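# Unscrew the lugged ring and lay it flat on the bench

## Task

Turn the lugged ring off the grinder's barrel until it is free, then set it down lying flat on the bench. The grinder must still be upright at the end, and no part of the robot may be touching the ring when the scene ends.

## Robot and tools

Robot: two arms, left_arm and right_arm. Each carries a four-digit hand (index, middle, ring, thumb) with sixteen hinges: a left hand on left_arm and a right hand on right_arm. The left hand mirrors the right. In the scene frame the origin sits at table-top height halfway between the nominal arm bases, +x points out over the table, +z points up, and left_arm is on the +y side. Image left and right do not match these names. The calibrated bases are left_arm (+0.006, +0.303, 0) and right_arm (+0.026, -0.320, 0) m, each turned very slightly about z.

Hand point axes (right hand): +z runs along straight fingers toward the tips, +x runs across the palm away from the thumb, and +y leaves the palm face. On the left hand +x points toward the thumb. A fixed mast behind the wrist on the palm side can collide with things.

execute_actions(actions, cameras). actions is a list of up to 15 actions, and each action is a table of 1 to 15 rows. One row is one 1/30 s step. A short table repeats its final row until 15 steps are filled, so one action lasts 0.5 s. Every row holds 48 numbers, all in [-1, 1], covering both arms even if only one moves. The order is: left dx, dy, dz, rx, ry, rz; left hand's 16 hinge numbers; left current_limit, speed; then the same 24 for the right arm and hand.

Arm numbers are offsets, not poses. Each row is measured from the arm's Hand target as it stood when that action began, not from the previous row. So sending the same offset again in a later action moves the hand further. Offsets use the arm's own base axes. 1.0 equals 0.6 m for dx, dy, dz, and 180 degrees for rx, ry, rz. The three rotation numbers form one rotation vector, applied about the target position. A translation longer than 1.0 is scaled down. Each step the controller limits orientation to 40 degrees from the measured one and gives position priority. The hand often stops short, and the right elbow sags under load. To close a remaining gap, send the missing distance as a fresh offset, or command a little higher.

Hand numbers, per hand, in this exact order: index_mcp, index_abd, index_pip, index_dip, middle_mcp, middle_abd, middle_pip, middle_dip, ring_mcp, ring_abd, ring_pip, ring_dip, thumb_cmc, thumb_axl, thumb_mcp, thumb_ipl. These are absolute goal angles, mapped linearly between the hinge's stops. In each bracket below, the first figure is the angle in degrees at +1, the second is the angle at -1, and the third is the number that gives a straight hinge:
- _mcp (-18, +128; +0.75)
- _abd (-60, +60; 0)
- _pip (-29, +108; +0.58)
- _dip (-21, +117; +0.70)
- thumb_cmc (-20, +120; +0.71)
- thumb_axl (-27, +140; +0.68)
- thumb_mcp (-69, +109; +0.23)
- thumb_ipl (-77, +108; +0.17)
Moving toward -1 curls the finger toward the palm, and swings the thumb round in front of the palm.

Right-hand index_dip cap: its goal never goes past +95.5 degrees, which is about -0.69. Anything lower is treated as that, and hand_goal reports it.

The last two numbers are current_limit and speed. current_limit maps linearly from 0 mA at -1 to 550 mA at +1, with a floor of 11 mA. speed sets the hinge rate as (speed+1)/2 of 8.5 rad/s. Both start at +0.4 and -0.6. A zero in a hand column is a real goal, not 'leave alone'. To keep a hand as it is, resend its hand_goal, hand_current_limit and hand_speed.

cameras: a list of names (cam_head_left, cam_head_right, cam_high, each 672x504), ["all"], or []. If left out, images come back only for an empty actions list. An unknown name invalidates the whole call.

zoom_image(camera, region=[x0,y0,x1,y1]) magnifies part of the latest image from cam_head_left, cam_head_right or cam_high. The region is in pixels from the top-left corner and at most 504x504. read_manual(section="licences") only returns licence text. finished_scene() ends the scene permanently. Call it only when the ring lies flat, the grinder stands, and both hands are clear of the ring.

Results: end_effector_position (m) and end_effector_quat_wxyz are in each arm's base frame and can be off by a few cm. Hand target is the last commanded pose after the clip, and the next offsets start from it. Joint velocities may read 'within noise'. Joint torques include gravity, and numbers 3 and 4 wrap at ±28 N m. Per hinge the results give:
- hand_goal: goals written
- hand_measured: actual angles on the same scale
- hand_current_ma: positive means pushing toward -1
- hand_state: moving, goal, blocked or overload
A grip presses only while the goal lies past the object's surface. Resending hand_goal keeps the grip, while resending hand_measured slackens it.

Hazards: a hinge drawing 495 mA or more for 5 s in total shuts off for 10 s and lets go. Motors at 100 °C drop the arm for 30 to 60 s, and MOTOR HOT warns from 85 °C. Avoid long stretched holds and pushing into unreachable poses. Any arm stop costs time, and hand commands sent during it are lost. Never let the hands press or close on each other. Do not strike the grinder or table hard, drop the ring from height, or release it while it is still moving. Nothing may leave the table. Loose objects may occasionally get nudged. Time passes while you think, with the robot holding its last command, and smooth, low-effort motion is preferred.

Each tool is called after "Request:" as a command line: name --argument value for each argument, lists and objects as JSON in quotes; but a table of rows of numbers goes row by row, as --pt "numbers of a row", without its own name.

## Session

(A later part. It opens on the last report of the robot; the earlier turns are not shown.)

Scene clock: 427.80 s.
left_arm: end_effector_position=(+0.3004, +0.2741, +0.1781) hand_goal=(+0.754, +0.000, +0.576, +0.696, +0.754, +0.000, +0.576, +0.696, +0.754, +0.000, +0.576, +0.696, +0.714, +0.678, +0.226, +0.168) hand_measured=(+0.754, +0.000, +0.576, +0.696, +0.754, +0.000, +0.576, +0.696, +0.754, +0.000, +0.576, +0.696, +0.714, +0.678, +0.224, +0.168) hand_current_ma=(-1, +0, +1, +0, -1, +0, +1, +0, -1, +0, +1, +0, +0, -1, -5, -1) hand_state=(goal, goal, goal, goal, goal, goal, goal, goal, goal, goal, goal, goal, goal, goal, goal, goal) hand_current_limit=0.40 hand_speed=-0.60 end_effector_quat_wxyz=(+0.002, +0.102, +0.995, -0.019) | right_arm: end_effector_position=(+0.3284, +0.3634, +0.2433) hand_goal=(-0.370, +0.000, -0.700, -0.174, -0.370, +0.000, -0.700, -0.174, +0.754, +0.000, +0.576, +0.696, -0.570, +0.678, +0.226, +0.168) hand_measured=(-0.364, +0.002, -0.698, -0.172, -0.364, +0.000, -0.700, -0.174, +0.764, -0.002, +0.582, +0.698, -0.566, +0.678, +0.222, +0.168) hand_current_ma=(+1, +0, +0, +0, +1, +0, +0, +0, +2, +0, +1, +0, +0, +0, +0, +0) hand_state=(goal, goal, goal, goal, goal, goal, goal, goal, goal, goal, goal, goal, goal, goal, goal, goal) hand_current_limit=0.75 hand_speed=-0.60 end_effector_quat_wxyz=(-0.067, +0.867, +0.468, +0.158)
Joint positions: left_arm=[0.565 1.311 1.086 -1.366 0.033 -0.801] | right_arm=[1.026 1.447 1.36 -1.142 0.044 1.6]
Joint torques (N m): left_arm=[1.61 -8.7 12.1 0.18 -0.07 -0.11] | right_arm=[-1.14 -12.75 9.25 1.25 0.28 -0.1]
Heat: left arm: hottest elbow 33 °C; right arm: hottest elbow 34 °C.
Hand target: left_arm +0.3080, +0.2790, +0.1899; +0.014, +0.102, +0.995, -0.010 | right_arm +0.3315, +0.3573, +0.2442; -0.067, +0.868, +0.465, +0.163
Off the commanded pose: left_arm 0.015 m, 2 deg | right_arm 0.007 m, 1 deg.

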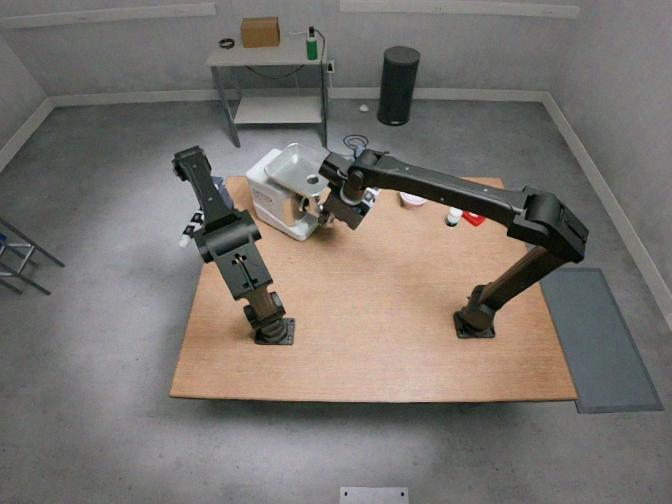

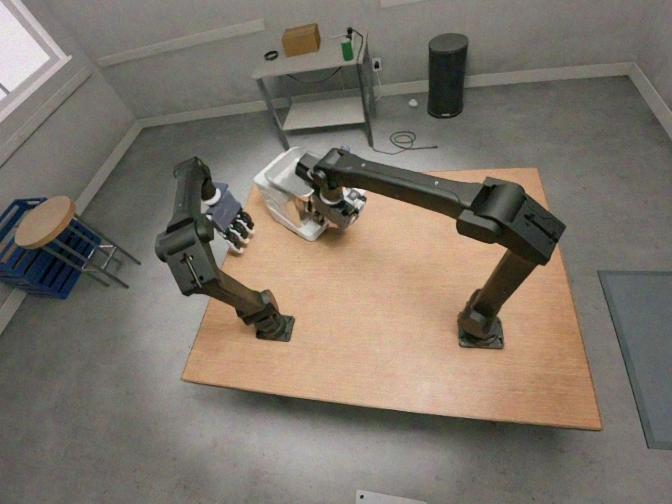

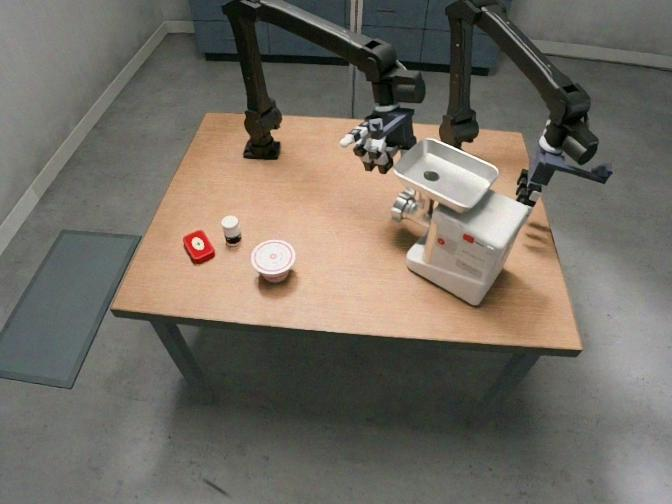

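Request:
execute_actions --actions '[[[0,0,0,0,0,0,0.754,0,0.576,0.696,0.754,0,0.576,0.696,0.754,0,0.576,0.696,0.714,0.678,0.226,0.168,0.4,-0.6,0,0,-0.03,0,0,0,-0.37,0,-0.7,-0.174,-0.37,0,-0.7,-0.174,0.754,0,0.576,0.696,-0.571,0.678,0.226,0.168,0.75,-0.6]]]' --cameras '["cam_high"]'

Request:
zoom_image --camera "cam_high" --region '[370, 160, 430, 220]'

Scene clock: 430.83 s.
left_arm: end_effector_position=(+0.3004, +0.2741, +0.1781) hand_goal=(+0.754, +0.000, +0.576, +0.696, +0.754, +0.000, +0.576, +0.696, +0.754, +0.000, +0.576, +0.696, +0.714, +0.678, +0.226, +0.168) hand_measured=(+0.754, +0.000, +0.576, +0.696, +0.754, +0.000, +0.576, +0.696, +0.754, +0.000, +0.576, +0.696, +0.714, +0.678, +0.224, +0.168) hand_current_ma=(-1, +0, +1, +0, -1, +0, +1, +0, -1, +0, +1, +0, +0, -1, -5, -1) hand_state=(goal, goal, goal, goal, goal, goal, goal, goal, goal, goal, goal, goal, goal, goal, goal, goal) hand_current_limit=0.40 hand_speed=-0.60 end_effector_quat_wxyz=(+0.002, +0.102, +0.995, -0.019) | right_arm: end_effector_position=(+0.3282, +0.3636, +0.2340) hand_goal=(-0.370, +0.000, -0.700, -0.174, -0.370, +0.000, -0.700, -0.174, +0.754, +0.000, +0.576, +0.696, -0.570, +0.678, +0.226, +0.168) hand_measured=(-0.364, +0.002, -0.698, -0.172, -0.364, +0.000, -0.700, -0.174, +0.766, +0.000, +0.582, +0.698, -0.566, +0.678, +0.222, +0.168) hand_current_ma=(+1, +0, +0, +0, +1, +0, +0, +0, +3, +0, +1, +0, +0, +0, +0, +0) hand_state=(goal, goal, goal, goal, goal, goal, goal, goal, goal, goal, goal, goal, goal, goal, goal, goal) hand_current_limit=0.75 hand_speed=-0.60 end_effector_quat_wxyz=(-0.071, +0.866, +0.467, +0.165)
Joint positions: left_arm=[0.565 1.311 1.086 -1.366 0.033 -0.801] | right_arm=[1.026 1.44 1.325 -1.098 0.043 1.6]
Joint torques (N m): left_arm=[1.61 -8.76 12.11 0.17 -0.06 -0.11] | right_arm=[-0.85 -11.34 8.5 1.35 0.32 -0.08]
Heat: left arm: hottest elbow 33 °C; right arm: hottest elbow 34 °C.
Hand target: left_arm +0.3080, +0.2790, +0.1899; +0.014, +0.102, +0.995, -0.010 | right_arm +0.3315, +0.3573, +0.2261; -0.067, +0.868, +0.464, +0.163
Off the commanded pose: left_arm 0.015 m, 2 deg | right_arm 0.011 m, 1 deg.
Images, in order (width x height): cam_high 672x504.

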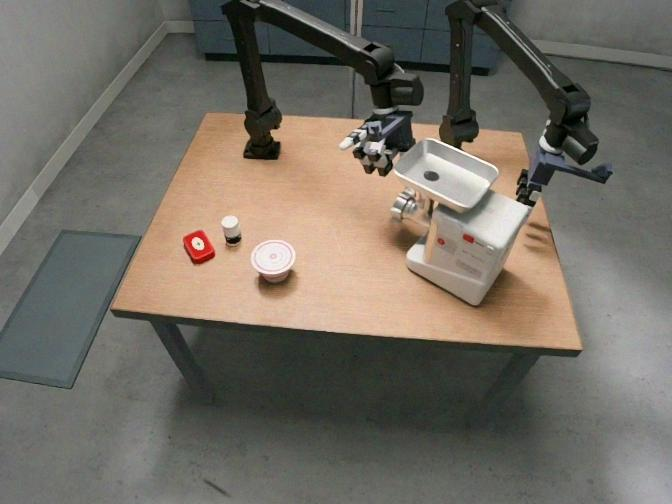

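Scaled by 8.400 from the camera's 672x504 image, which has a finer 960x720 frame.

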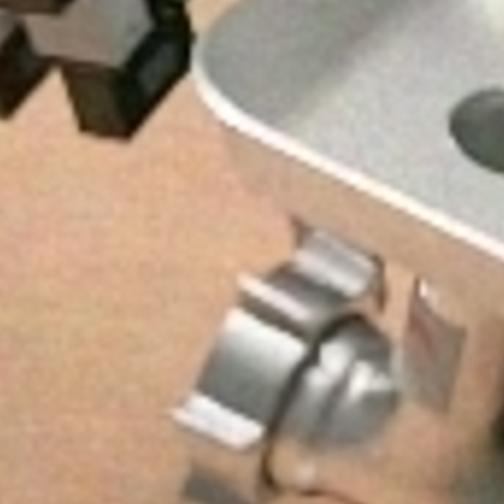

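Request:
execute_actions --actions '[[[0,0,0,0,0,0,0.754,0,0.576,0.696,0.754,0,0.576,0.696,0.754,0,0.576,0.696,0.714,0.678,0.226,0.168,0.4,-0.6,0,0,-0.03,0,0,0,-0.37,0,-0.7,-0.174,-0.37,0,-0.7,-0.174,0.754,0,0.576,0.696,-0.571,0.678,0.226,0.168,0.75,-0.6]]]' --cameras '["cam_high"]'

Request:
zoom_image --camera "cam_high" --region '[370, 160, 430, 220]'

Scene clock: 434.47 s.
left_arm: end_effector_position=(+0.3004, +0.2741, +0.1781) hand_goal=(+0.754, +0.000, +0.576, +0.696, +0.754, +0.000, +0.576, +0.696, +0.754, +0.000, +0.576, +0.696, +0.714, +0.678, +0.226, +0.168) hand_measured=(+0.754, +0.000, +0.576, +0.696, +0.754, +0.000, +0.576, +0.696, +0.754, +0.000, +0.576, +0.696, +0.714, +0.678, +0.224, +0.168) hand_current_ma=(-1, +0, +1, +0, -1, +0, +1, +0, -1, +0, +1, +0, +0, -1, -5, -1) hand_state=(goal, goal, goal, goal, goal, goal, goal, goal, goal, goal, goal, goal, goal, goal, goal, goal) hand_current_limit=0.40 hand_speed=-0.60 end_effector_quat_wxyz=(+0.002, +0.102, +0.995, -0.019) | right_arm: end_effector_position=(+0.3292, +0.3655, +0.2289) hand_goal=(-0.370, +0.000, -0.700, -0.174, -0.370, +0.000, -0.700, -0.174, +0.754, +0.000, +0.576, +0.696, -0.570, +0.678, +0.226, +0.168) hand_measured=(-0.364, +0.002, -0.698, -0.172, -0.364, +0.000, -0.700, -0.174, +0.772, -0.002, +0.588, +0.700, -0.566, +0.678, +0.222, +0.168) hand_current_ma=(+1, +0, +0, +0, +1, +0, +0, +0, +7, +0, +3, +0, +0, +0, +0, +0) hand_state=(goal, goal, goal, goal, goal, goal, goal, goal, goal, goal, goal, goal, goal, goal, goal, goal) hand_current_limit=0.75 hand_speed=-0.60 end_effector_quat_wxyz=(-0.080, +0.863, +0.465, +0.178)
Joint positions: left_arm=[0.565 1.311 1.086 -1.366 0.033 -0.801] | right_arm=[1.026 1.428 1.294 -1.046 0.042 1.599]
Joint torques (N m): left_arm=[1.61 -8.7 12.1 0.18 -0.06 -0.11] | right_arm=[-0.73 -9.64 7.88 1.32 0.32 -0.08]
Heat: left arm: hottest elbow 33 °C; right arm: hottest elbow 34 °C.
Hand target: left_arm +0.3080, +0.2790, +0.1899; +0.014, +0.102, +0.995, -0.010 | right_arm +0.3316, +0.3573, +0.2084; -0.067, +0.868, +0.464, +0.163
Off the commanded pose: left_arm 0.015 m, 2 deg | right_arm 0.022 m, 2 deg.
Images, in order (width x height): cam_high 672x504.

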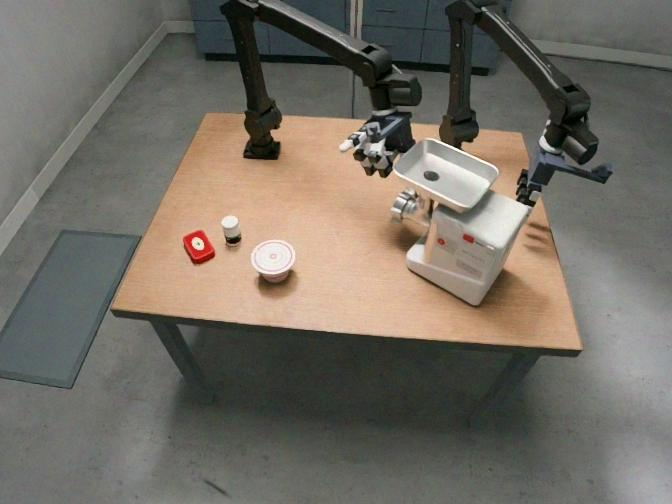

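Scaled by 8.400 from the camera's 672x504 image, which has a finer 960x720 frame.

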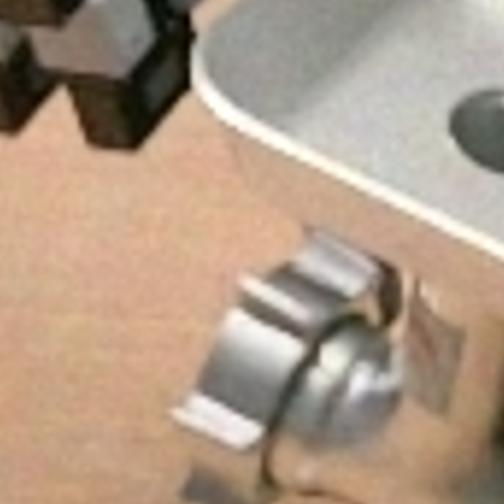

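Request:
zoom_image --camera "cam_high" --region '[395, 180, 425, 210]'

Request:
execute_actions --actions '[]'

Request:
zoom_image --camera "cam_head_left" --region '[300, 190, 350, 240]'

Request:
zoom_image --camera "cam_head_right" --region '[300, 190, 350, 240]'

Scaled by 16.800 from the camera's 672x504 image, which has a finer 960x720 frame.

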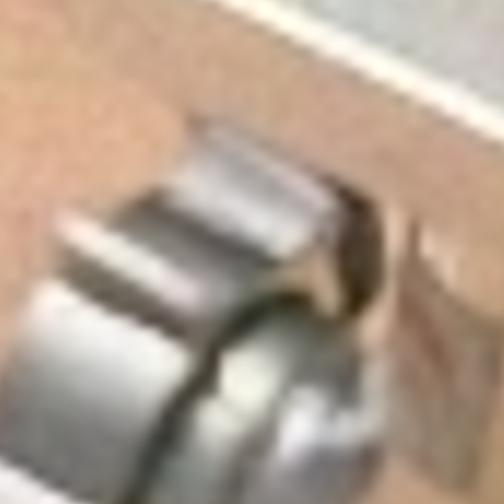

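Scene clock: 448.30 s.
left_arm: end_effector_position=(+0.3004, +0.2741, +0.1781) hand_goal=(+0.754, +0.000, +0.576, +0.696, +0.754, +0.000, +0.576, +0.696, +0.754, +0.000, +0.576, +0.696, +0.714, +0.678, +0.226, +0.168) hand_measured=(+0.754, +0.000, +0.576, +0.696, +0.754, +0.000, +0.576, +0.696, +0.754, +0.000, +0.576, +0.696, +0.714, +0.678, +0.224, +0.168) hand_current_ma=(-1, +0, +1, +0, -1, +0, +1, +0, -1, +0, +1, +0, +0, -1, -5, -1) hand_state=(goal, goal, goal, goal, goal, goal, goal, goal, goal, goal, goal, goal, goal, goal, goal, goal) hand_current_limit=0.40 hand_speed=-0.60 end_effector_quat_wxyz=(+0.002, +0.102, +0.995, -0.019) | right_arm: end_effector_position=(+0.3292, +0.3655, +0.2289) hand_goal=(-0.370, +0.000, -0.700, -0.174, -0.370, +0.000, -0.700, -0.174, +0.754, +0.000, +0.576, +0.696, -0.570, +0.678, +0.226, +0.168) hand_measured=(-0.364, +0.002, -0.698, -0.172, -0.364, +0.000, -0.700, -0.174, +0.772, -0.002, +0.588, +0.700, -0.566, +0.678, +0.222, +0.168) hand_current_ma=(+1, +0, +0, +0, +1, +0, +0, +0, +7, +0, +3, +0, +0, +0, +0, +0) hand_state=(goal, goal, goal, goal, goal, goal, goal, goal, goal, goal, goal, goal, goal, goal, goal, goal) hand_current_limit=0.75 hand_speed=-0.60 end_effector_quat_wxyz=(-0.080, +0.863, +0.465, +0.178)
Joint positions: left_arm=[0.565 1.311 1.086 -1.366 0.033 -0.801] | right_arm=[1.026 1.428 1.294 -1.046 0.042 1.599]
Joint velocities: within noise
Joint torques (N m): left_arm=[1.61 -8.76 12.1 0.17 -0.06 -0.11] | right_arm=[-1.08 -9.99 7.8 1.22 0.35 -0.11]
Motor temperatures (°C): left_arm=[25 29 33 25 23 23] | right_arm=[23 25 33 25 22 22]
Heat: left arm: hottest elbow 33 °C; right arm: hottest elbow 33 °C.
Hand target: left_arm +0.3080, +0.2790, +0.1899; +0.014, +0.102, +0.995, -0.010 | right_arm +0.3316, +0.3573, +0.2084; -0.067, +0.868, +0.464, +0.163
Off the commanded pose: left_arm 0.015 m, 2 deg | right_arm 0.022 m, 2 deg.

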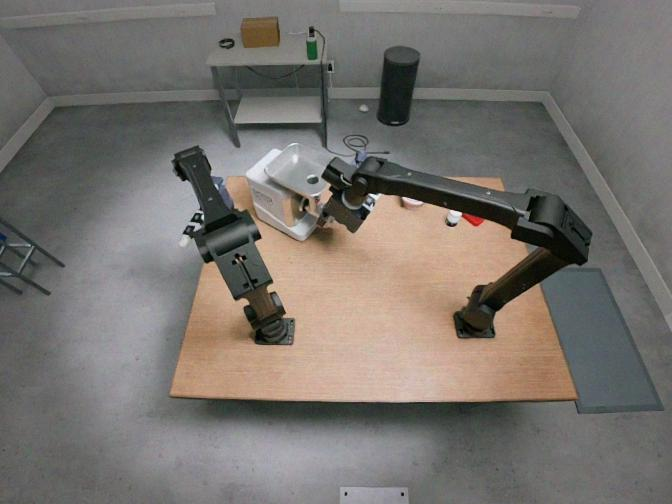

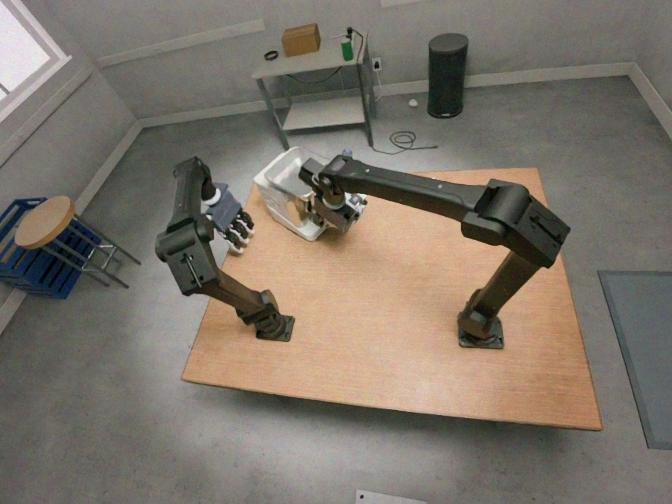

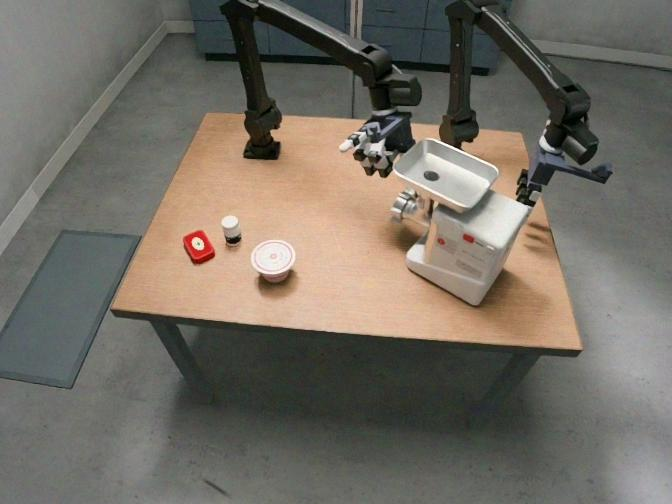

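Scaled by 10.080 from the camera's 672x504 image, which has a finer 960x720 frame.

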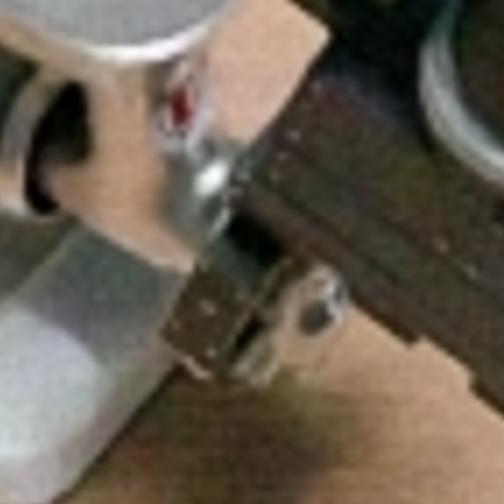

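Scaled by 10.080 from the camera's 672x504 image, which has a finer 960x720 frame.

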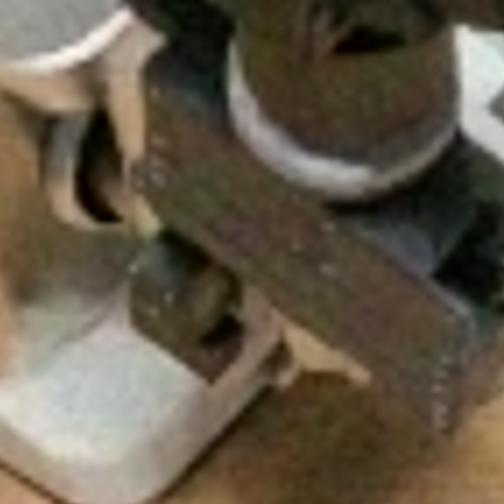

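Request:
execute_actions --actions '[[[0,0,0,0,0,0,0.754,0,0.576,0.696,0.754,0,0.576,0.696,0.754,0,0.576,0.696,0.714,0.678,0.226,0.168,0.4,-0.6,-0.005,-0.008,-0.03,0,0,0,-0.37,0,-0.7,-0.174,-0.37,0,-0.7,-0.174,0.754,0,0.576,0.696,-0.571,0.678,0.226,0.168,0.75,-0.6]]]' --cameras '["cam_high","cam_head_left"]'

Request:
zoom_image --camera "cam_high" --region '[370, 160, 430, 220]'

Request:
zoom_image --camera "cam_head_left" --region '[300, 190, 350, 240]'

Scene clock: 454.20 s.
left_arm: end_effector_position=(+0.3004, +0.2741, +0.1781) hand_goal=(+0.754, +0.000, +0.576, +0.696, +0.754, +0.000, +0.576, +0.696, +0.754, +0.000, +0.576, +0.696, +0.714, +0.678, +0.226, +0.168) hand_measured=(+0.754, +0.000, +0.576, +0.696, +0.754, +0.000, +0.576, +0.696, +0.754, +0.000, +0.576, +0.696, +0.714, +0.678, +0.224, +0.168) hand_current_ma=(-1, +0, +1, +0, -1, +0, +1, +0, -1, +0, +1, +0, +0, -1, -5, -1) hand_state=(goal, goal, goal, goal, goal, goal, goal, goal, goal, goal, goal, goal, goal, goal, goal, goal) hand_current_limit=0.40 hand_speed=-0.60 end_effector_quat_wxyz=(+0.002, +0.102, +0.995, -0.019) | right_arm: end_effector_position=(+0.3234, +0.3589, +0.2045) hand_goal=(-0.370, +0.000, -0.700, -0.174, -0.370, +0.000, -0.700, -0.174, +0.754, +0.000, +0.576, +0.696, -0.570, +0.678, +0.226, +0.168) hand_measured=(-0.364, +0.002, -0.698, -0.172, -0.364, +0.000, -0.700, -0.174, +0.794, -0.014, +0.600, +0.704, -0.566, +0.678, +0.222, +0.168) hand_current_ma=(+1, +0, +0, +0, +1, +0, +0, +0, +34, -4, +12, +2, +0, +0, +0, +0) hand_state=(goal, goal, goal, goal, goal, goal, goal, goal, blocked, goal, blocked, goal, goal, goal, goal, goal) hand_current_limit=0.75 hand_speed=-0.60 end_effector_quat_wxyz=(-0.080, +0.862, +0.470, +0.170)
Joint positions: left_arm=[0.565 1.311 1.086 -1.366 0.033 -0.801] | right_arm=[1.026 1.421 1.226 -0.999 0.032 1.593]
Joint torques (N m): left_arm=[1.61 -8.7 12.1 0.17 -0.06 -0.11] | right_arm=[-0.97 -9.47 8.72 1.35 0.7 -0.03]
Heat: left arm: hottest elbow 33 °C; right arm: hottest elbow 33 °C.
Hand target: left_arm +0.3080, +0.2790, +0.1899; +0.014, +0.102, +0.995, -0.010 | right_arm +0.3285, +0.3524, +0.1903; -0.067, +0.868, +0.465, +0.163
Off the commanded pose: left_arm 0.015 m, 2 deg | right_arm 0.016 m, 2 deg.
Images, in order (width x height): cam_head_left 672x504, cam_high 672x504.

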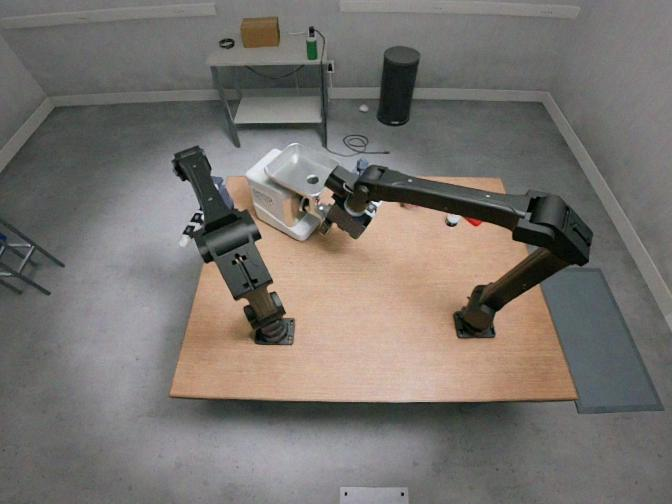

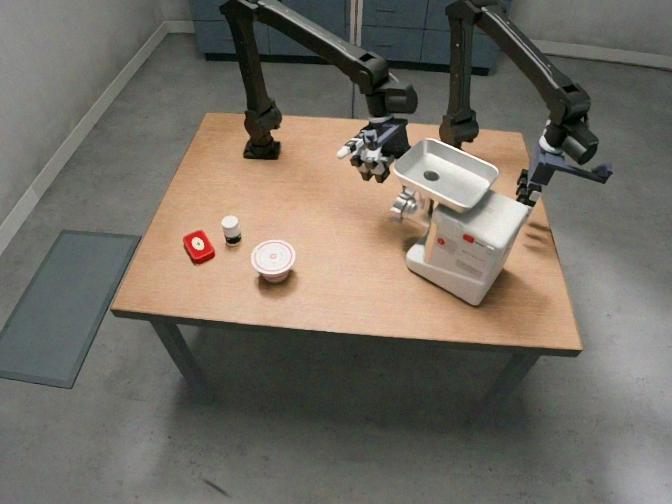

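Scaled by 8.400 from the camera's 672x504 image, which has a finer 960x720 frame.

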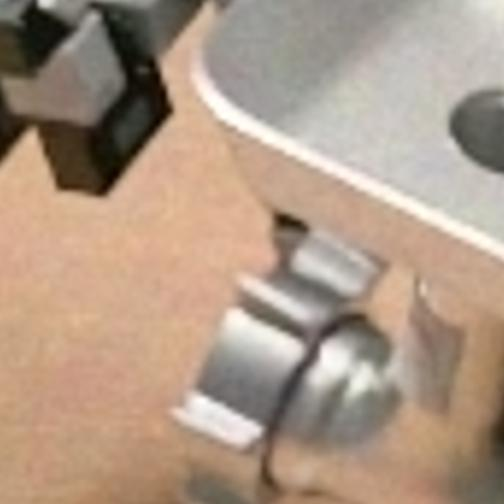

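Scaled by 10.080 from the camera's 672x504 image, which has a finer 960x720 frame.

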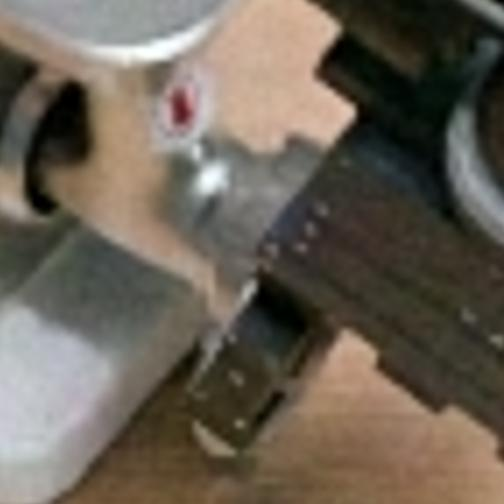

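Request:
execute_actions --actions '[[[0,0,0,0,0,0,0.754,0,0.576,0.696,0.754,0,0.576,0.696,0.754,0,0.576,0.696,0.714,0.678,0.226,0.168,0.4,-0.6,-0.0373,-0.0553,0,0,0,0,-0.37,0,-0.7,-0.174,-0.37,0,-0.7,-0.174,0.754,0,0.576,0.696,-0.571,0.678,0.226,0.168,0.75,-0.6]],[[0,0,0,0,0,0,0.754,0,0.576,0.696,0.754,0,0.576,0.696,0.754,0,0.576,0.696,0.714,0.678,0.226,0.168,0.4,-0.6,0.0386,-0.0108,0.0363,0.0369,0.0448,-0.0033,-0.37,0,-0.7,-0.174,-0.37,0,-0.7,-0.174,0.754,0,0.576,0.696,-0.571,0.678,0.226,0.168,0.75,-0.6]],[[0,0,0,0,0,0,0.754,0,0.576,0.696,0.754,0,0.576,0.696,0.754,0,0.576,0.696,0.714,0.678,0.226,0.168,0.4,-0.6,0.0386,-0.0108,0.0363,0.0369,0.0448,-0.0033,-0.37,0,-0.7,-0.174,-0.37,0,-0.7,-0.174,0.754,0,0.576,0.696,-0.571,0.678,0.226,0.168,0.75,-0.6]],[[0,0,0,0,0,0,0.754,0,0.576,0.696,0.754,0,0.576,0.696,0.754,0,0.576,0.696,0.714,0.678,0.226,0.168,0.4,-0.6,0.0386,-0.0108,0.0363,0.0369,0.0448,-0.0033,-0.37,0,-0.7,-0.174,-0.37,0,-0.7,-0.174,0.754,0,0.576,0.696,-0.571,0.678,0.226,0.168,0.75,-0.6]]]' --cameras '["all"]'

Request:
zoom_image --camera "cam_high" --region '[350, 130, 430, 220]'

Request:
zoom_image --camera "cam_head_left" --region '[290, 170, 390, 250]'

Request:
zoom_image --camera "cam_head_right" --region '[290, 170, 390, 250]'

Scene clock: 492.67 s.
left_arm: end_effector_position=(+0.3004, +0.2741, +0.1781) hand_goal=(+0.754, +0.000, +0.576, +0.696, +0.754, +0.000, +0.576, +0.696, +0.754, +0.000, +0.576, +0.696, +0.714, +0.678, +0.226, +0.168) hand_measured=(+0.754, +0.000, +0.576, +0.696, +0.754, +0.000, +0.576, +0.696, +0.754, +0.000, +0.576, +0.696, +0.714, +0.678, +0.224, +0.168) hand_current_ma=(-1, +0, +1, +0, -1, +0, +1, +0, -1, +0, +1, +0, +0, -1, -5, -1) hand_state=(goal, goal, goal, goal, goal, goal, goal, goal, goal, goal, goal, goal, goal, goal, goal, goal) hand_current_limit=0.40 hand_speed=-0.60 end_effector_quat_wxyz=(+0.002, +0.102, +0.995, -0.019) | right_arm: end_effector_position=(+0.3651, +0.2866, +0.2392) hand_goal=(-0.370, +0.000, -0.700, -0.174, -0.370, +0.000, -0.700, -0.174, +0.754, +0.000, +0.576, +0.696, -0.570, +0.678, +0.226, +0.168) hand_measured=(-0.362, +0.002, -0.698, -0.172, -0.362, +0.000, -0.700, -0.174, +0.750, +0.000, +0.574, +0.698, -0.568, +0.678, +0.222, +0.168) hand_current_ma=(+2, +0, +0, +0, +2, +0, +0, +0, -1, +0, +0, +0, +0, +0, -1, +0) hand_state=(goal, goal, goal, goal, goal, goal, goal, goal, goal, goal, goal, goal, goal, goal, goal, goal) hand_current_limit=0.75 hand_speed=-0.60 end_effector_quat_wxyz=(-0.305, +0.872, +0.380, +0.045)
Joint positions: left_arm=[0.565 1.311 1.086 -1.366 0.033 -0.801] | right_arm=[0.618 1.41 1.373 -1.289 -0.582 1.439]
Joint torques (N m): left_arm=[1.61 -8.7 12.1 0.17 -0.06 -0.11] | right_arm=[0.21 -9.11 14.84 0.39 -0.47 -0.12]
Heat: left arm: hottest elbow 34 °C; right arm: hottest elbow 33 °C.
Hand target: left_arm +0.3080, +0.2790, +0.1899; +0.014, +0.102, +0.995, -0.010 | right_arm +0.3757, +0.2998, +0.2556; -0.308, +0.865, +0.392, +0.057
Off the commanded pose: left_arm 0.015 m, 2 deg | right_arm 0.024 m, 2 deg.

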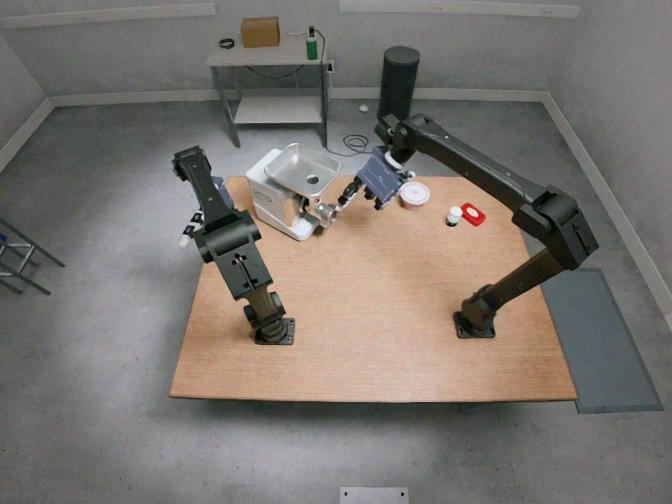

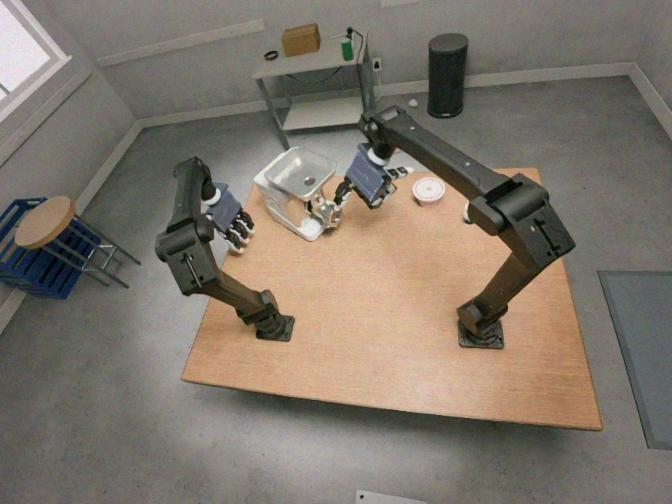

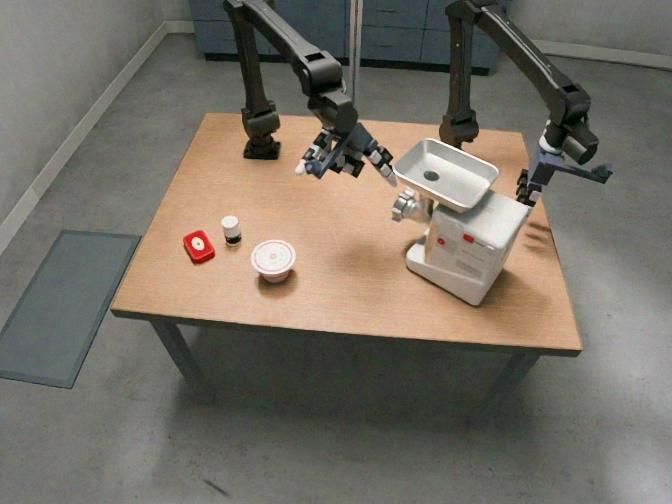

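Scaled by 5.600 from the camera's 672x504 image, which has a finer 960x720 frame.

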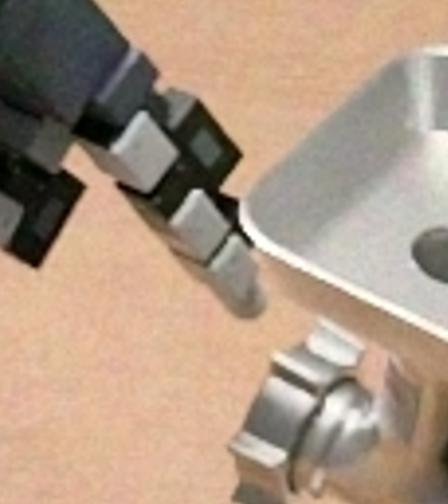

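Scaled by 5.040 from the camera's 672x504 image, which has a finer 960x720 frame.

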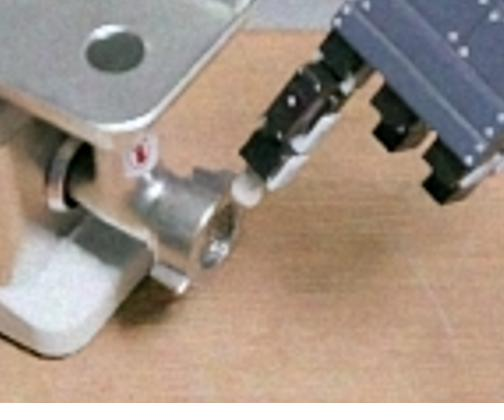

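Scaled by 5.040 from the camera's 672x504 image, which has a finer 960x720 frame.

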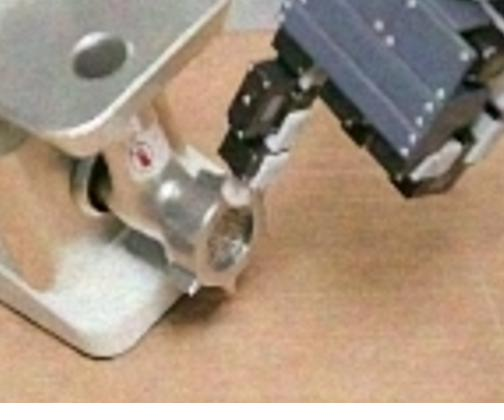

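Request:
execute_actions --actions '[[[0,0,0,0,0,0,0.754,0,0.576,0.696,0.754,0,0.576,0.696,0.754,0,0.576,0.696,0.714,0.678,0.226,0.168,0.4,-0.6,0.0081,0.0297,0.002,0,0,0,-0.37,0,-0.7,-0.174,-0.37,0,-0.7,-0.174,0.754,0,0.576,0.696,-0.571,0.678,0.226,0.168,0.75,-0.6]],[[0,0,0,0,0,0,0.754,0,0.576,0.696,0.754,0,0.576,0.696,0.754,0,0.576,0.696,0.714,0.678,0.226,0.168,0.4,-0.6,0.0081,0.0297,-0.005,0,0,0,-0.37,0,-0.7,-0.174,-0.37,0,-0.7,-0.174,0.754,0,0.576,0.696,-0.571,0.678,0.226,0.168,0.75,-0.6]]]'

Scene clock: 501.87 s.
left_arm: end_effector_position=(+0.3004, +0.2741, +0.1781) hand_goal=(+0.754, +0.000, +0.576, +0.696, +0.754, +0.000, +0.576, +0.696, +0.754, +0.000, +0.576, +0.696, +0.714, +0.678, +0.226, +0.168) hand_measured=(+0.754, +0.000, +0.576, +0.696, +0.754, +0.000, +0.576, +0.696, +0.754, +0.000, +0.576, +0.696, +0.714, +0.678, +0.224, +0.168) hand_current_ma=(-1, +0, +1, +0, -1, +0, +1, +0, -1, +0, +1, +0, +0, -1, -5, -1) hand_state=(goal, goal, goal, goal, goal, goal, goal, goal, goal, goal, goal, goal, goal, goal, goal, goal) hand_current_limit=0.40 hand_speed=-0.60 end_effector_quat_wxyz=(+0.002, +0.102, +0.995, -0.019) | right_arm: end_effector_position=(+0.3702, +0.3188, +0.2339) hand_goal=(-0.370, +0.000, -0.700, -0.174, -0.370, +0.000, -0.700, -0.174, +0.754, +0.000, +0.576, +0.696, -0.570, +0.678, +0.226, +0.168) hand_measured=(-0.362, +0.002, -0.698, -0.172, -0.362, +0.000, -0.700, -0.174, +0.750, +0.000, +0.574, +0.698, -0.568, +0.678, +0.222, +0.168) hand_current_ma=(+2, +0, +0, +0, +2, +0, +0, +0, -1, +0, +0, +0, +0, +0, -1, +0) hand_state=(goal, goal, goal, goal, goal, goal, goal, goal, goal, goal, goal, goal, goal, goal, goal, goal) hand_current_limit=0.75 hand_speed=-0.60 end_effector_quat_wxyz=(-0.303, +0.871, +0.386, +0.033)
Joint positions: left_arm=[0.565 1.311 1.086 -1.366 0.033 -0.801] | right_arm=[0.668 1.482 1.436 -1.28 -0.574 1.476]
Joint torques (N m): left_arm=[1.61 -8.7 12.1 0.17 -0.06 -0.11] | right_arm=[0.62 -10.99 15.13 1.29 -0.27 0.02]
Heat: left arm: hottest elbow 34 °C; right arm: hottest elbow 34 °C.
Hand target: left_arm +0.3080, +0.2790, +0.1899; +0.014, +0.102, +0.995, -0.010 | right_arm +0.3853, +0.3355, +0.2538; -0.308, +0.865, +0.392, +0.057
Off the commanded pose: left_arm 0.015 m, 2 deg | right_arm 0.030 m, 3 deg.

Request:
execute_actions --actions '[[[0,0,0,0,0,0,0.754,0,0.576,0.696,0.754,0,0.576,0.696,0.754,0,0.576,0.696,0.714,0.678,0.226,0.168,0.4,-0.6,-0.0017,0.0213,-0.05,0,0,0,-0.37,0,-0.7,-0.174,-0.37,0,-0.7,-0.174,0.754,0,0.576,0.696,-0.571,0.678,0.226,0.168,0.75,-0.6]]]' --cameras '["all"]'

Request:
zoom_image --camera "cam_high" --region '[370, 160, 430, 220]'

Request:
zoom_image --camera "cam_head_left" --region '[300, 180, 360, 240]'

Request:
zoom_image --camera "cam_head_right" --region '[300, 180, 360, 240]'

Scene clock: 507.43 s.
left_arm: end_effector_position=(+0.3004, +0.2741, +0.1781) hand_goal=(+0.754, +0.000, +0.576, +0.696, +0.754, +0.000, +0.576, +0.696, +0.754, +0.000, +0.576, +0.696, +0.714, +0.678, +0.226, +0.168) hand_measured=(+0.754, +0.000, +0.576, +0.696, +0.754, +0.000, +0.576, +0.696, +0.754, +0.000, +0.576, +0.696, +0.714, +0.678, +0.224, +0.168) hand_current_ma=(-1, +0, +1, +0, -1, +0, +1, +0, -1, +0, +1, +0, +0, -1, -5, -1) hand_state=(goal, goal, goal, goal, goal, goal, goal, goal, goal, goal, goal, goal, goal, goal, goal, goal) hand_current_limit=0.40 hand_speed=-0.60 end_effector_quat_wxyz=(+0.002, +0.102, +0.995, -0.019) | right_arm: end_effector_position=(+0.3811, +0.3404, +0.2274) hand_goal=(-0.370, +0.000, -0.700, -0.174, -0.370, +0.000, -0.700, -0.174, +0.754, +0.000, +0.576, +0.696, -0.570, +0.678, +0.226, +0.168) hand_measured=(-0.362, +0.002, -0.698, -0.172, -0.362, +0.000, -0.700, -0.174, +0.750, +0.000, +0.574, +0.698, -0.566, +0.678, +0.222, +0.168) hand_current_ma=(+2, +0, +0, +0, +2, +0, +0, +0, -1, +0, +0, +0, +0, +0, -1, +0) hand_state=(goal, goal, goal, goal, goal, goal, goal, goal, goal, goal, goal, goal, goal, goal, goal, goal) hand_current_limit=0.75 hand_speed=-0.60 end_effector_quat_wxyz=(-0.308, +0.865, +0.392, +0.056)
Joint positions: left_arm=[0.565 1.311 1.086 -1.366 0.033 -0.801] | right_arm=[0.69 1.505 1.436 -1.195 -0.567 1.501]
Joint torques (N m): left_arm=[1.55 -8.7 12.1 0.18 -0.06 -0.11] | right_arm=[0.56 -10.81 10.99 1.35 -0.21 0.03]
Heat: left arm: hottest elbow 34 °C; right arm: hottest elbow 34 °C.
Hand target: left_arm +0.3080, +0.2790, +0.1899; +0.014, +0.102, +0.995, -0.010 | right_arm +0.3844, +0.3483, +0.2237; -0.308, +0.865, +0.392, +0.057
Off the commanded pose: left_arm 0.015 m, 2 deg | right_arm 0.009 m, 0 deg.

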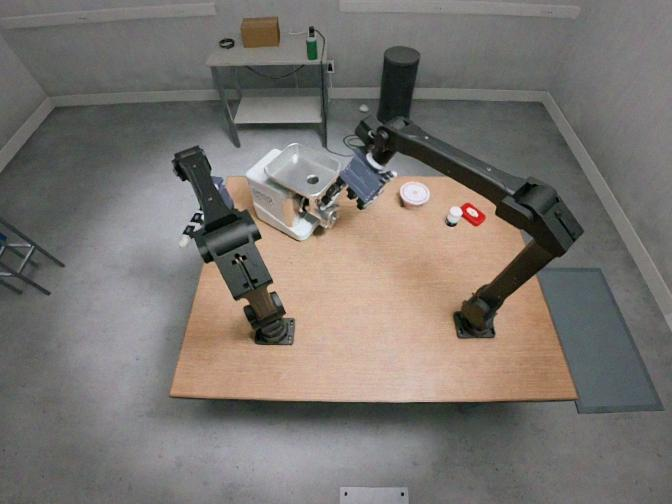

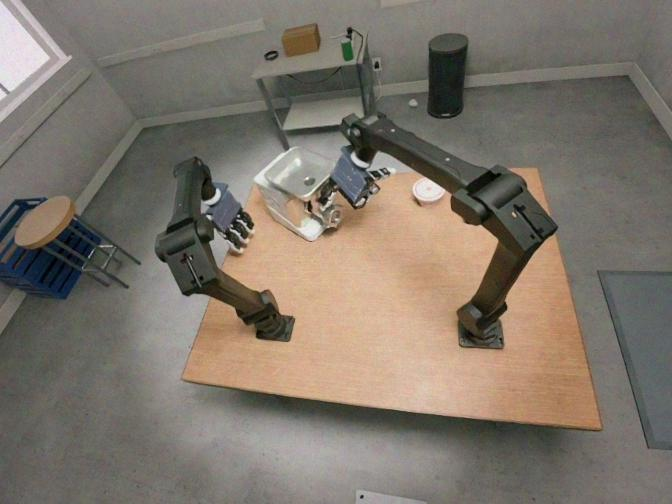

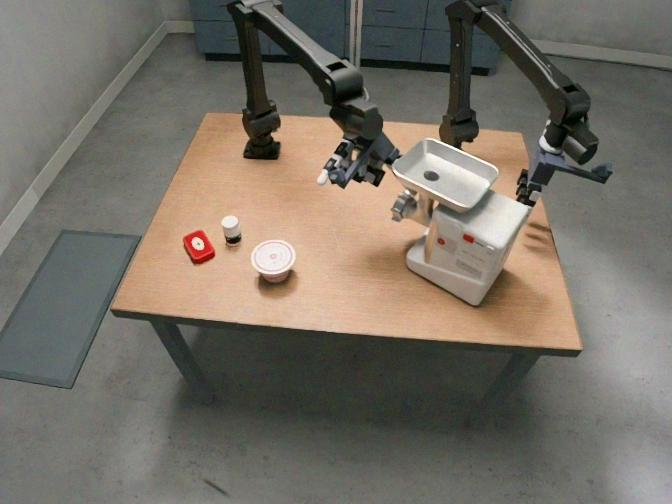

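Scaled by 8.400 from the camera's 672x504 image, which has a finer 960x720 frame.

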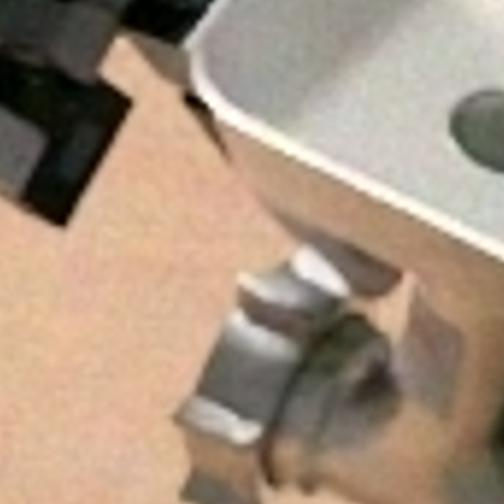

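Scaled by 8.400 from the camera's 672x504 image, which has a finer 960x720 frame.

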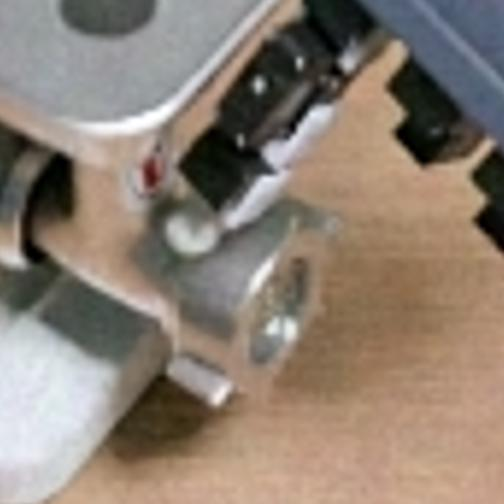

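Scaled by 8.400 from the camera's 672x504 image, which has a finer 960x720 frame.

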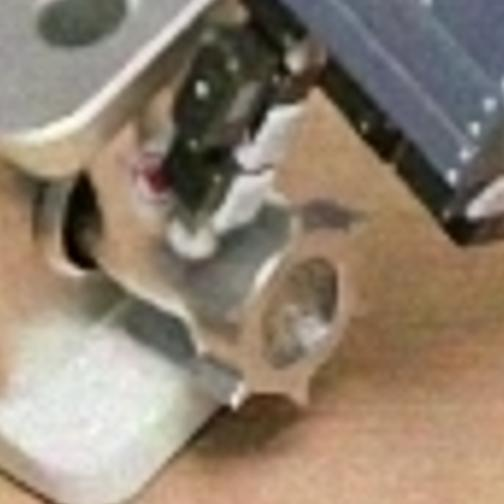

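Request:
execute_actions --actions '[[[0,0,0,0,0,0,0.754,0,0.576,0.696,0.754,0,0.576,0.696,0.754,0,0.576,0.696,0.714,0.678,0.226,0.168,0.4,-0.6,-0.0208,-0.016,-0.01,0,0,0,-0.37,0,-0.7,-0.174,-0.37,0,-0.7,-0.174,0.754,0,0.576,0.696,-0.571,0.678,0.226,0.168,0.75,-0.6]]]' --cameras '["cam_head_left"]'

Request:
zoom_image --camera "cam_head_left" --region '[300, 180, 360, 240]'

Scene clock: 517.30 s.
left_arm: end_effector_position=(+0.3004, +0.2741, +0.1781) hand_goal=(+0.754, +0.000, +0.576, +0.696, +0.754, +0.000, +0.576, +0.696, +0.754, +0.000, +0.576, +0.696, +0.714, +0.678, +0.226, +0.168) hand_measured=(+0.754, +0.000, +0.576, +0.696, +0.754, +0.000, +0.576, +0.696, +0.754, +0.000, +0.576, +0.696, +0.714, +0.678, +0.224, +0.168) hand_current_ma=(-1, +0, +1, +0, -1, +0, +1, +0, -1, +0, +1, +0, +0, -1, -5, -1) hand_state=(goal, goal, goal, goal, goal, goal, goal, goal, goal, goal, goal, goal, goal, goal, goal, goal) hand_current_limit=0.40 hand_speed=-0.60 end_effector_quat_wxyz=(+0.002, +0.102, +0.995, -0.019) | right_arm: end_effector_position=(+0.3785, +0.3384, +0.2211) hand_goal=(-0.370, +0.000, -0.700, -0.174, -0.370, +0.000, -0.700, -0.174, +0.754, +0.000, +0.576, +0.696, -0.570, +0.678, +0.226, +0.168) hand_measured=(-0.362, +0.002, -0.698, -0.172, -0.362, +0.000, -0.700, -0.174, +0.758, -0.012, +0.580, +0.698, -0.566, +0.678, +0.222, +0.168) hand_current_ma=(+2, +0, +0, +0, +2, +0, +0, +0, +1, -3, +1, +0, +0, +0, -1, +0) hand_state=(goal, goal, goal, goal, goal, goal, goal, goal, goal, goal, goal, goal, goal, goal, goal, goal) hand_current_limit=0.75 hand_speed=-0.60 end_effector_quat_wxyz=(-0.309, +0.865, +0.392, +0.058)
Joint positions: left_arm=[0.565 1.311 1.086 -1.366 0.033 -0.801] | right_arm=[0.69 1.494 1.407 -1.17 -0.568 1.502]
Joint torques (N m): left_arm=[1.61 -8.7 12.1 0.18 -0.06 -0.11] | right_arm=[0.62 -12.81 8.7 1.39 -0.21 0.1]
Heat: left arm: hottest elbow 34 °C; right arm: hottest elbow 34 °C.
Hand target: left_arm +0.3080, +0.2790, +0.1899; +0.014, +0.102, +0.995, -0.010 | right_arm +0.3719, +0.3387, +0.2177; -0.308, +0.865, +0.392, +0.057
Off the commanded pose: left_arm 0.015 m, 2 deg | right_arm 0.007 m, 0 deg.
Images, in order (width x height): cam_head_left 672x504.

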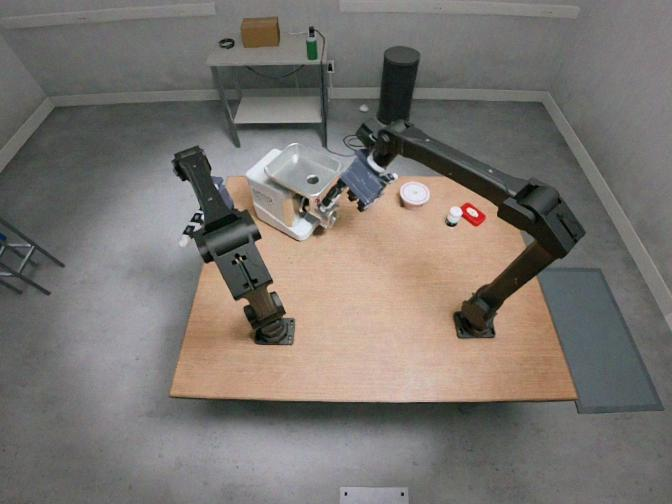

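Scaled by 8.400 from the camera's 672x504 image, which has a finer 960x720 frame.

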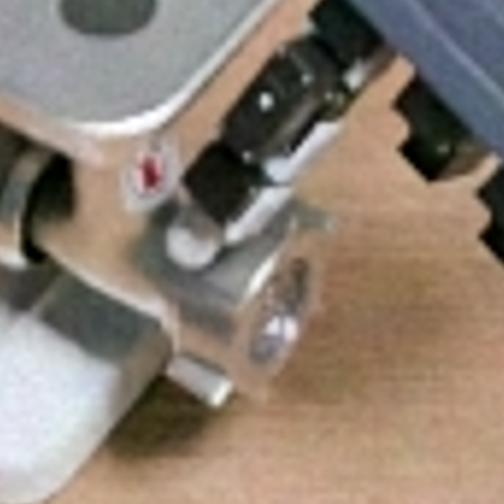

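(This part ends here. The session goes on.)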